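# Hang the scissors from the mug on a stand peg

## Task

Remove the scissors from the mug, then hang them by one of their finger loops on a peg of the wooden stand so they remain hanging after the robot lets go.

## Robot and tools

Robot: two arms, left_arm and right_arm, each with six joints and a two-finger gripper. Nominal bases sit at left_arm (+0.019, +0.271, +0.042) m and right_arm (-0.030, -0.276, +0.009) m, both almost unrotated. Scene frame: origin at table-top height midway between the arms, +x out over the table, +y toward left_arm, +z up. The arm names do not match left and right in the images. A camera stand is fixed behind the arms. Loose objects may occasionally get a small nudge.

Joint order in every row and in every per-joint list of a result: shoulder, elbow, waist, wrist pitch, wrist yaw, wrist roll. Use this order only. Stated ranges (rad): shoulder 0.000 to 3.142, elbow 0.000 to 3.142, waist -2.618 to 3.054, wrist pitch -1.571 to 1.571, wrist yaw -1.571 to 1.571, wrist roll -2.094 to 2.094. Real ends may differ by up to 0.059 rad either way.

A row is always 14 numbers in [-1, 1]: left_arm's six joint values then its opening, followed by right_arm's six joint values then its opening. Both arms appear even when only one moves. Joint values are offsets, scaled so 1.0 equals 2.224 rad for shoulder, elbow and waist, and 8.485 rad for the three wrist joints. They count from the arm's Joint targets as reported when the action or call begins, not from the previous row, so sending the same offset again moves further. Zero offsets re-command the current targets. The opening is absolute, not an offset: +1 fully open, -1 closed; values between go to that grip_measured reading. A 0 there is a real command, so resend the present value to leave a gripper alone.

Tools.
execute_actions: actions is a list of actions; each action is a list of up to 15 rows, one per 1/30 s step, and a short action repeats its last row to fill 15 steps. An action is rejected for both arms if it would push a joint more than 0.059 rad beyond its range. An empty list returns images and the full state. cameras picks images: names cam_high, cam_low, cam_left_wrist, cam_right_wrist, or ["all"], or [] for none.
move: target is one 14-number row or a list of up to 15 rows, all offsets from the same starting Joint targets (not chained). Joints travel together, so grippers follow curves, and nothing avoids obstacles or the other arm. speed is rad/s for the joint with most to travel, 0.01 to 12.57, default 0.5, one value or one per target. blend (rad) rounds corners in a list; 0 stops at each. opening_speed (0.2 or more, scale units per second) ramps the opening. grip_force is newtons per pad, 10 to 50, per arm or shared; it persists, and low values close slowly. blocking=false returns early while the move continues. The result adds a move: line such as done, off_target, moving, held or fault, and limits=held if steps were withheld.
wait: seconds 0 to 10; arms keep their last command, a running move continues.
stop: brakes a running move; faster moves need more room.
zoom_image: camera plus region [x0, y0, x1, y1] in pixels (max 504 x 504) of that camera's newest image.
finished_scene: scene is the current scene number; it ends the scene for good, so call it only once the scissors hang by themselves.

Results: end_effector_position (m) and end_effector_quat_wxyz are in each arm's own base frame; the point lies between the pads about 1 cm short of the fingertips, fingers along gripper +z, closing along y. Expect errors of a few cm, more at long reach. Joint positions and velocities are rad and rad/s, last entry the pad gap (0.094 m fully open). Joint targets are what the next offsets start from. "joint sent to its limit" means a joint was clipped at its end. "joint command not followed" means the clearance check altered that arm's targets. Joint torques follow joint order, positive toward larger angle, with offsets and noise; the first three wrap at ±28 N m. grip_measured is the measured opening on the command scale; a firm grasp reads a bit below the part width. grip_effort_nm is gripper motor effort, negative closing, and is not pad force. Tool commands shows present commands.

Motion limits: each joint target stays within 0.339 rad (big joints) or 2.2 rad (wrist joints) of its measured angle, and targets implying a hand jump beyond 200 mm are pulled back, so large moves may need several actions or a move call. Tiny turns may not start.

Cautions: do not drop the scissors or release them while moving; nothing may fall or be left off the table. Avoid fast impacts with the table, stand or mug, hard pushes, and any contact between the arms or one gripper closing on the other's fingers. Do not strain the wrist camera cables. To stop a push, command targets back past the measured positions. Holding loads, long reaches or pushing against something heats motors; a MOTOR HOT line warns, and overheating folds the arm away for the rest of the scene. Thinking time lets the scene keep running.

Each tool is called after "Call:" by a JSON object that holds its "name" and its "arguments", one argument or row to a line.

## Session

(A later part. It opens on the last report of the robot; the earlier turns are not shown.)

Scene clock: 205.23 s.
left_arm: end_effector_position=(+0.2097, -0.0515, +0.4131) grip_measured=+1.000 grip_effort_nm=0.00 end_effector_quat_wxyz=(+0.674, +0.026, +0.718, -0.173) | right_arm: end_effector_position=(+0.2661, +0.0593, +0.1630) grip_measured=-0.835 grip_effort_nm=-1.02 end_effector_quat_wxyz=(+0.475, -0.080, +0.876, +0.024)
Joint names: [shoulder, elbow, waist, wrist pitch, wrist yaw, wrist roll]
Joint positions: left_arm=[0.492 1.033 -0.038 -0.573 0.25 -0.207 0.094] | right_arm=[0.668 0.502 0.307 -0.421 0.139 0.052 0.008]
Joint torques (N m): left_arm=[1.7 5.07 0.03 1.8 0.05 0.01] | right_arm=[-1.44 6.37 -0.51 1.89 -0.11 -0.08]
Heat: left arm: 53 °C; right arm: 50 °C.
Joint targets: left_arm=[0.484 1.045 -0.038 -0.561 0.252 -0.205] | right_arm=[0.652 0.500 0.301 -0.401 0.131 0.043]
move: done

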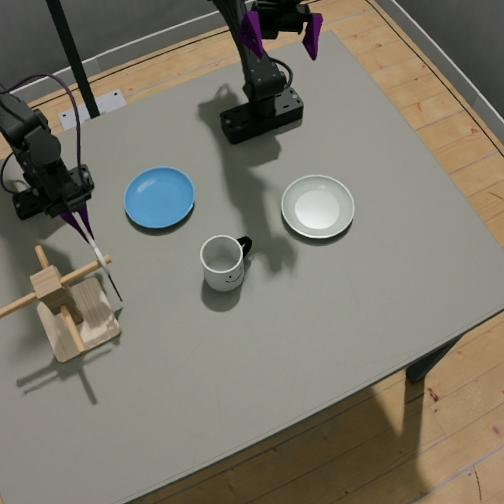

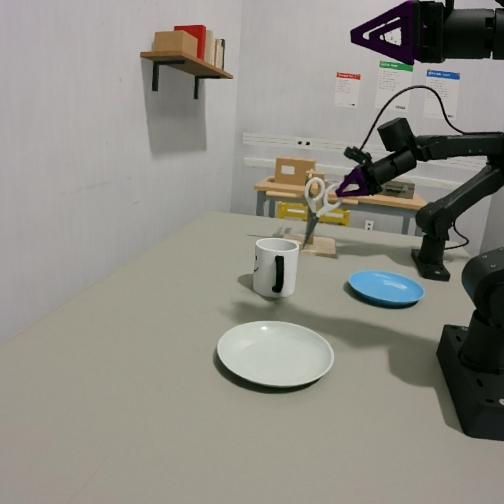

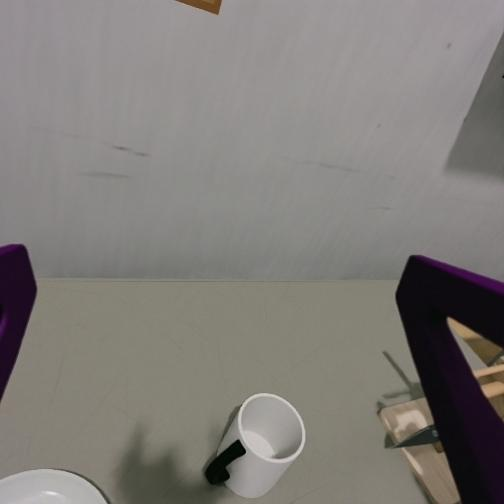

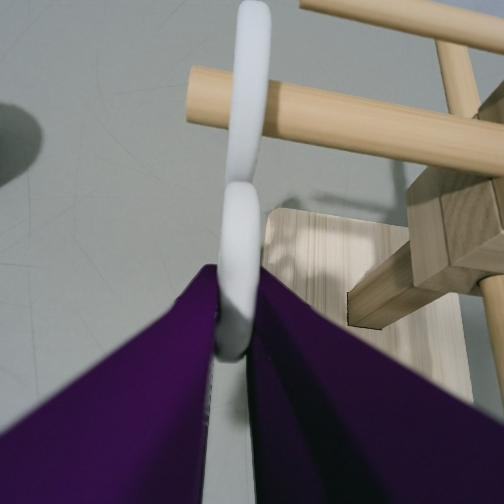

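Call:
{"name": "move", "arguments": {
  "target": [0,0,0,0,0,0,1,-0.0042,-0.0097,-0.0094,0.0014,0,0,-1],
  "speed": 0.08,
  "cameras": ["all"]
}}

Call:
{"name": "zoom_image", "arguments": {
  "camera": "cam_low",
  "region": [285, 160, 345, 220]
}}

Call:
{"name": "zoom_image", "arguments": {
  "camera": "cam_low",
  "region": [260, 150, 380, 270]
}}

Call:
{"name": "zoom_image", "arguments": {
  "camera": "cam_right_wrist",
  "region": [154, 0, 454, 300]
}}

Scene clock: 211.07 s.
left_arm: end_effector_position=(+0.2097, -0.0515, +0.4131) grip_measured=+1.000 grip_effort_nm=0.00 end_effector_quat_wxyz=(+0.674, +0.026, +0.718, -0.173) | right_arm: end_effector_position=(+0.2644, +0.0536, +0.1561) grip_measured=-0.835 grip_effort_nm=-1.02 end_effector_quat_wxyz=(+0.470, -0.072, +0.879, +0.019)
Joint names: [shoulder, elbow, waist, wrist pitch, wrist yaw, wrist roll]
Joint positions: left_arm=[0.492 1.033 -0.038 -0.573 0.25 -0.207 0.094] | right_arm=[0.659 0.482 0.287 -0.421 0.136 0.051 0.008]
Joint torques (N m): left_arm=[1.7 5.08 0.03 1.79 0.04 0] | right_arm=[-1.36 6.28 -0.55 2.02 -0.02 -0.11]
Heat: left arm: 53 °C; right arm: 50 °C.
Joint targets: left_arm=[0.484 1.045 -0.038 -0.561 0.252 -0.205] | right_arm=[0.643 0.478 0.280 -0.389 0.131 0.043]
move: done

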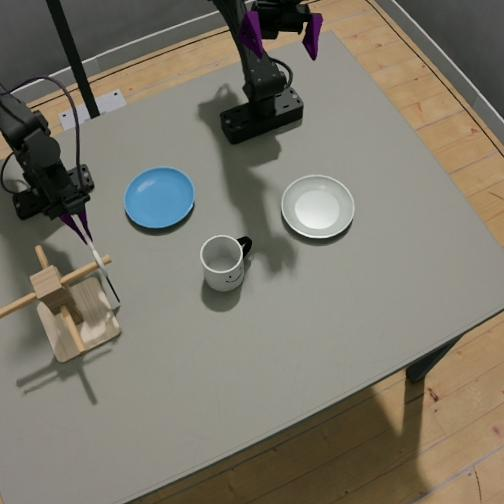

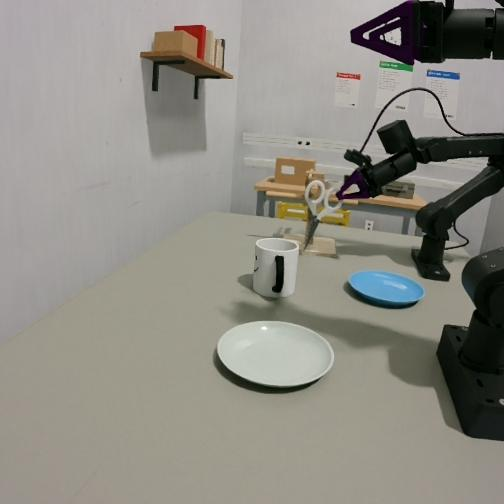

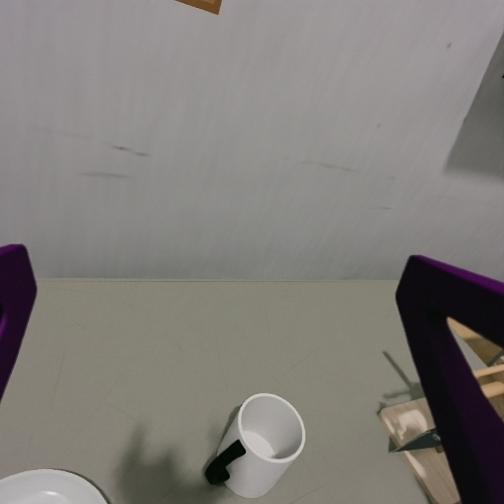

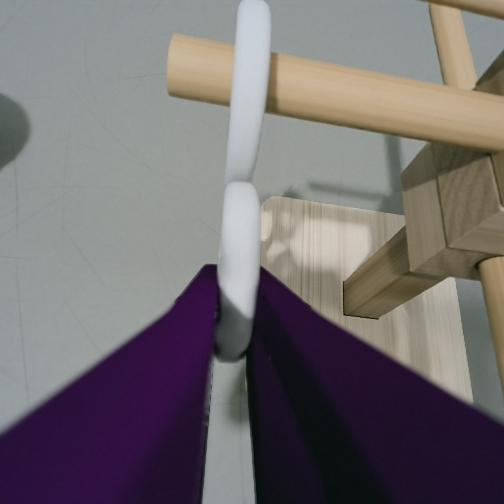

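Scaled by 8.400 from the camera's 504x504 image, which has a finer 720x720 frame.

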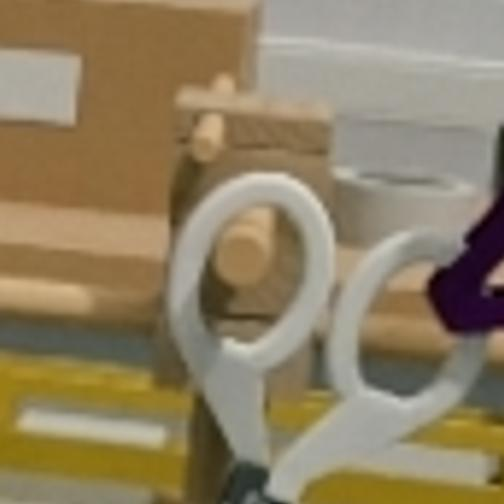

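Scaled by 4.200 from the camera's 504x504 image, which has a finer 720x720 frame.

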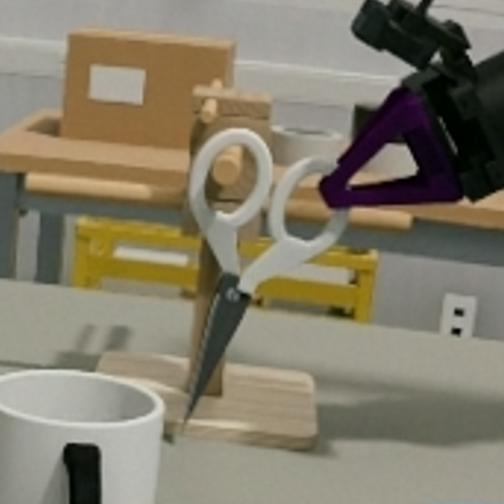

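Scaled by 1.680 from the camera's 504x504 image, which has a finer 720x720 frame.

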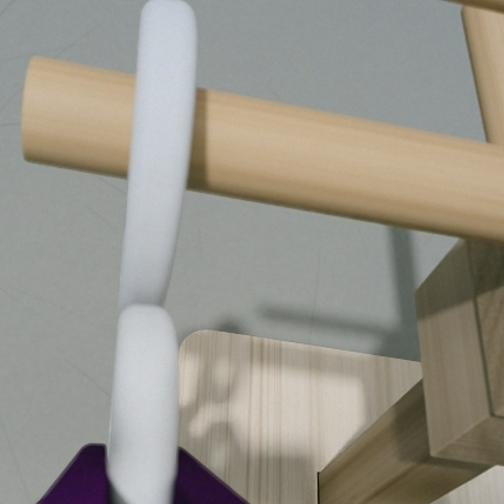

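Call:
{"name": "move", "arguments": {
  "target": [0,0,0,0,0,0,1,0,0,0,0,0,0,-0.35],
  "opening_speed": 0.3,
  "cameras": ["all"]
}}

Call:
{"name": "zoom_image", "arguments": {
  "camera": "cam_low",
  "region": [260, 150, 380, 270]
}}

Call:
{"name": "zoom_image", "arguments": {
  "camera": "cam_right_wrist",
  "region": [104, 0, 454, 350]
}}

Scene clock: 215.20 s.
left_arm: end_effector_position=(+0.2097, -0.0515, +0.4131) grip_measured=+1.000 grip_effort_nm=0.00 end_effector_quat_wxyz=(+0.674, +0.026, +0.718, -0.173) | right_arm: end_effector_position=(+0.2649, +0.0538, +0.1569) grip_measured=-0.353 grip_effort_nm=0.14 end_effector_quat_wxyz=(+0.472, -0.072, +0.879, +0.020)
Joint names: [shoulder, elbow, waist, wrist pitch, wrist yaw, wrist roll]
Joint positions: left_arm=[0.492 1.033 -0.038 -0.573 0.25 -0.207 0.094] | right_arm=[0.659 0.482 0.287 -0.417 0.136 0.051 0.03]
Joint torques (N m): left_arm=[1.72 5.04 0.02 1.79 0.04 0.01] | right_arm=[-1.37 6.28 -0.62 1.98 -0.03 -0.1]
Heat: left arm: 53 °C; right arm: 50 °C.
Joint targets: left_arm=[0.484 1.045 -0.038 -0.561 0.252 -0.205] | right_arm=[0.643 0.478 0.280 -0.390 0.131 0.043]
move: done

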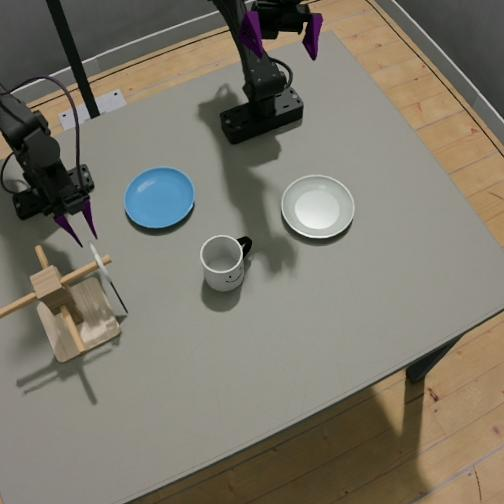

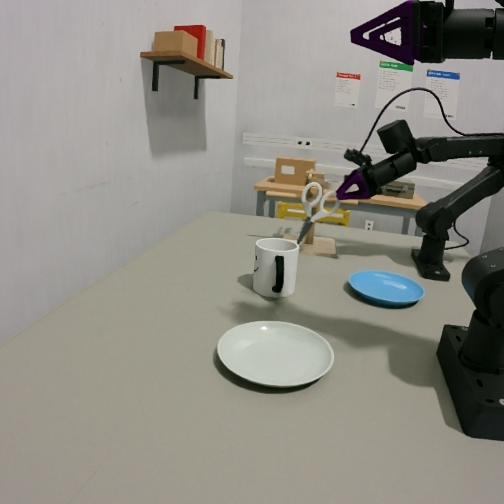

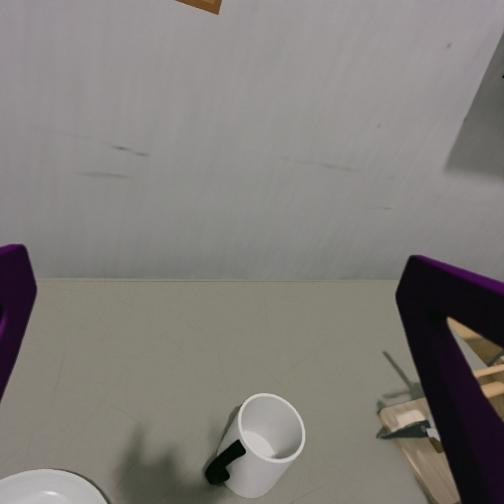

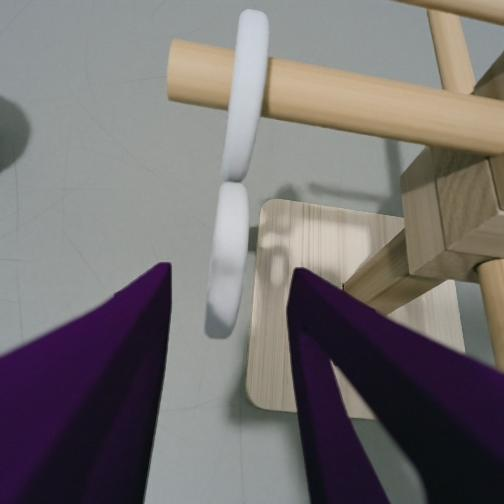

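Scaled by 4.200 from the camera's 504x504 image, which has a finer 720x720 frame.

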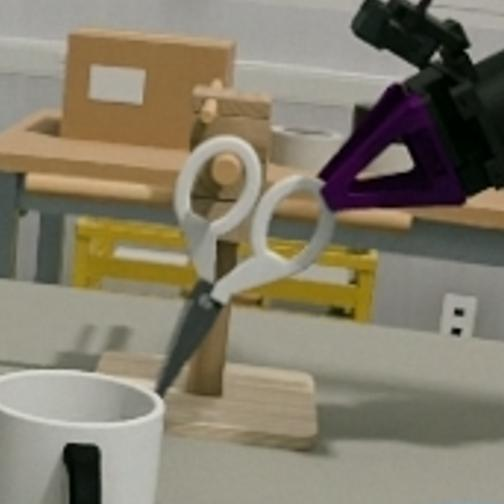

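Scaled by 1.440 from the camera's 504x504 image, which has a finer 720x720 frame.

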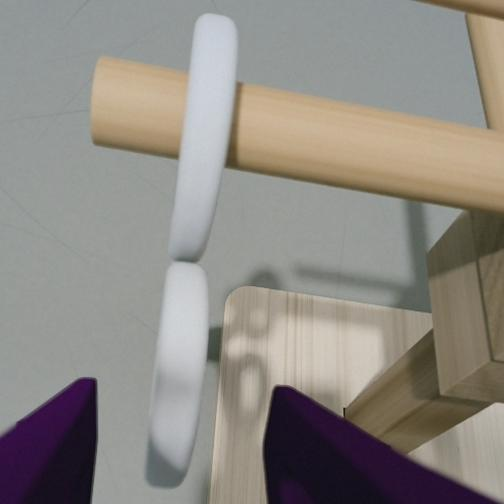

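Call:
{"name": "move", "arguments": {
  "target": [0,0,0,0,0,0,1,-0.0207,0.146,0,-0.0437,0,0,-0.3],
  "speed": 0.25,
  "cameras": ["all"]
}}

Call:
{"name": "zoom_image", "arguments": {
  "camera": "cam_low",
  "region": [260, 150, 380, 270]
}}

Call:
{"name": "zoom_image", "arguments": {
  "camera": "cam_high",
  "region": [20, 180, 180, 340]
}}

Scene clock: 219.50 s.
left_arm: end_effector_position=(+0.2097, -0.0515, +0.4131) grip_measured=+1.000 grip_effort_nm=0.00 end_effector_quat_wxyz=(+0.674, +0.026, +0.718, -0.173) | right_arm: end_effector_position=(+0.2379, +0.0458, +0.2292) grip_measured=-0.303 grip_effort_nm=0.15 end_effector_quat_wxyz=(+0.471, -0.072, +0.879, +0.019)
Joint names: [shoulder, elbow, waist, wrist pitch, wrist yaw, wrist roll]
Joint positions: left_arm=[0.492 1.033 -0.038 -0.573 0.25 -0.207 0.094] | right_arm=[0.607 0.773 0.287 -0.761 0.136 0.051 0.033]
Joint torques (N m): left_arm=[1.76 5.09 0.06 1.8 0.03 0.01] | right_arm=[0.05 8.36 -0.61 1.71 -0.03 -0.09]
Heat: left arm: 53 °C; right arm: 50 °C.
Joint targets: left_arm=[0.484 1.045 -0.038 -0.561 0.252 -0.205] | right_arm=[0.597 0.803 0.280 -0.760 0.131 0.043]
move: done

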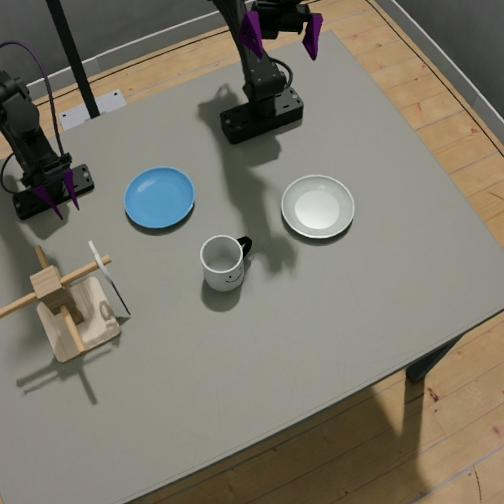

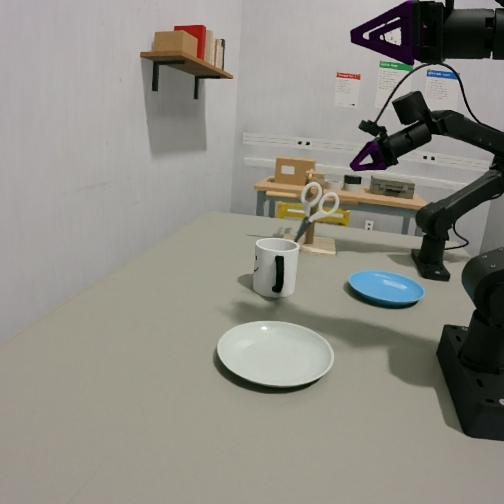

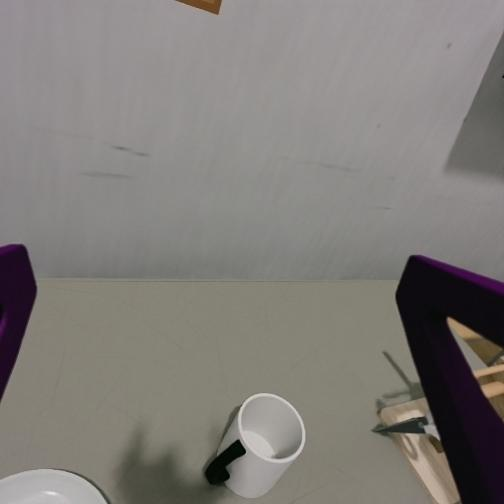

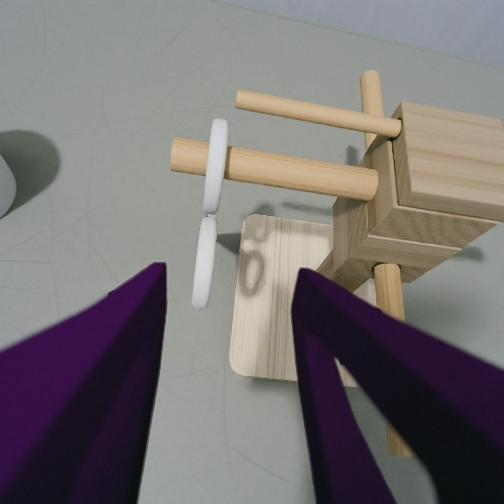

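Scaled by 4.200 from the camera's 504x504 image, which has a finer 720x720 frame.

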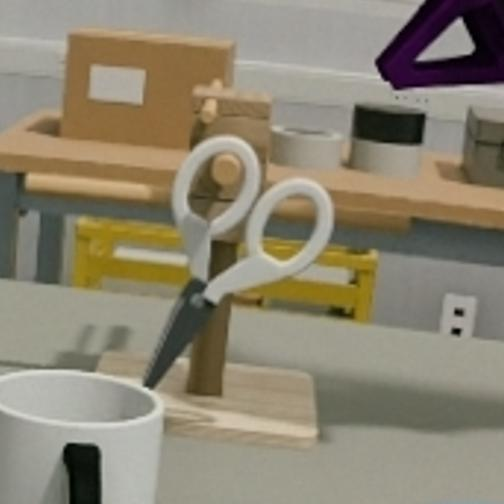

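Scaled by 3.150 from the camera's 504x504 image, which has a finer 720x720 frame.

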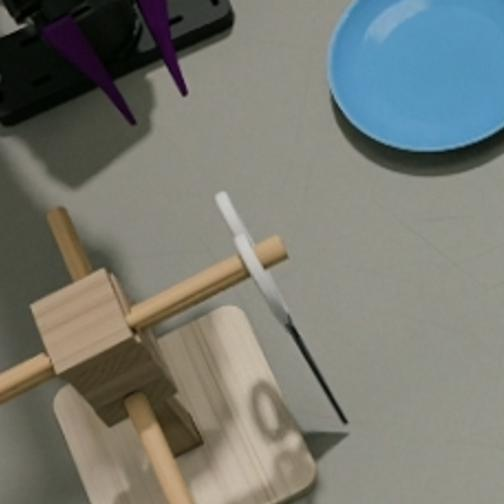

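Call:
{"name": "wait", "arguments": {
  "seconds": 1,
  "cameras": ["cam_low","cam_high"]
}}

Call:
{"name": "zoom_image", "arguments": {
  "camera": "cam_low",
  "region": [260, 150, 380, 270]
}}

Scene clock: 221.47 s.
left_arm: end_effector_position=(+0.2097, -0.0515, +0.4131) grip_measured=+1.000 grip_effort_nm=0.00 end_effector_quat_wxyz=(+0.674, +0.026, +0.718, -0.173) | right_arm: end_effector_position=(+0.2378, +0.0458, +0.2292) grip_measured=-0.303 grip_effort_nm=0.15 end_effector_quat_wxyz=(+0.471, -0.072, +0.879, +0.019)
Joint names: [shoulder, elbow, waist, wrist pitch, wrist yaw, wrist roll]
Joint positions: left_arm=[0.492 1.033 -0.038 -0.573 0.25 -0.207 0.094] | right_arm=[0.607 0.773 0.287 -0.761 0.136 0.051 0.033]
Joint torques (N m): left_arm=[1.72 5.07 0.06 1.79 0.04 0] | right_arm=[0.08 8.39 -0.59 1.7 -0.03 -0.09]
Heat: left arm: 53 °C; right arm: 50 °C.
Joint targets: left_arm=[0.484 1.045 -0.038 -0.561 0.252 -0.205] | right_arm=[0.597 0.803 0.280 -0.760 0.131 0.043]
Tool commands: left_gripper/opening=+1.0 right_gripper/opening=-0.3
wait: 1.00 s; at rest from the start
Images, in order (width x height): cam_high 504x504, cam_low 504x504.

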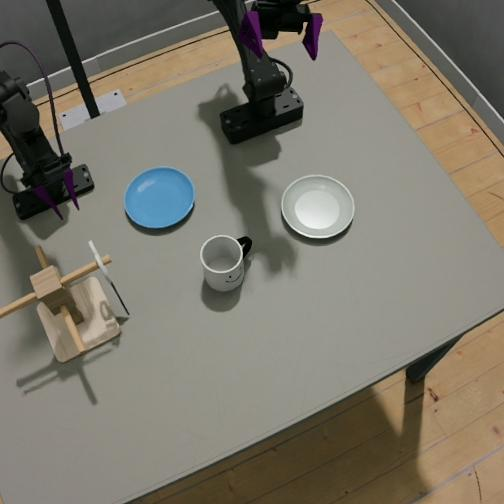

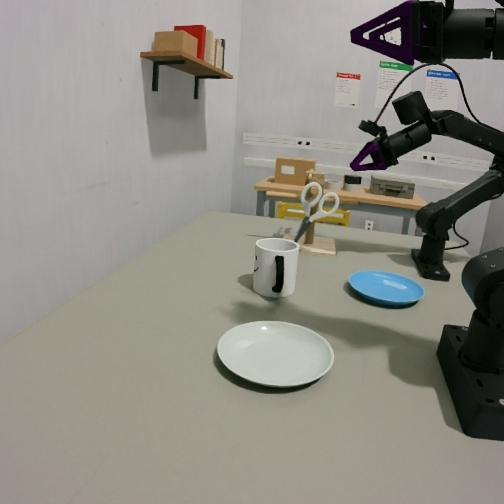

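Scaled by 4.200 from the camera's 504x504 image, which has a finer 720x720 frame.

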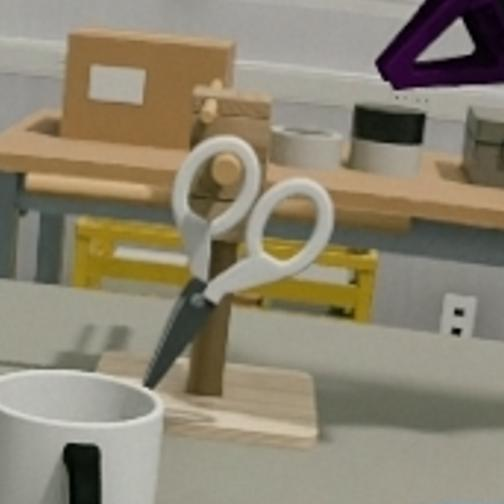

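At rest.

Call:
{"name": "finished_scene", "arguments": {
  "scene": 1
}}

The scene is finished: the task was done.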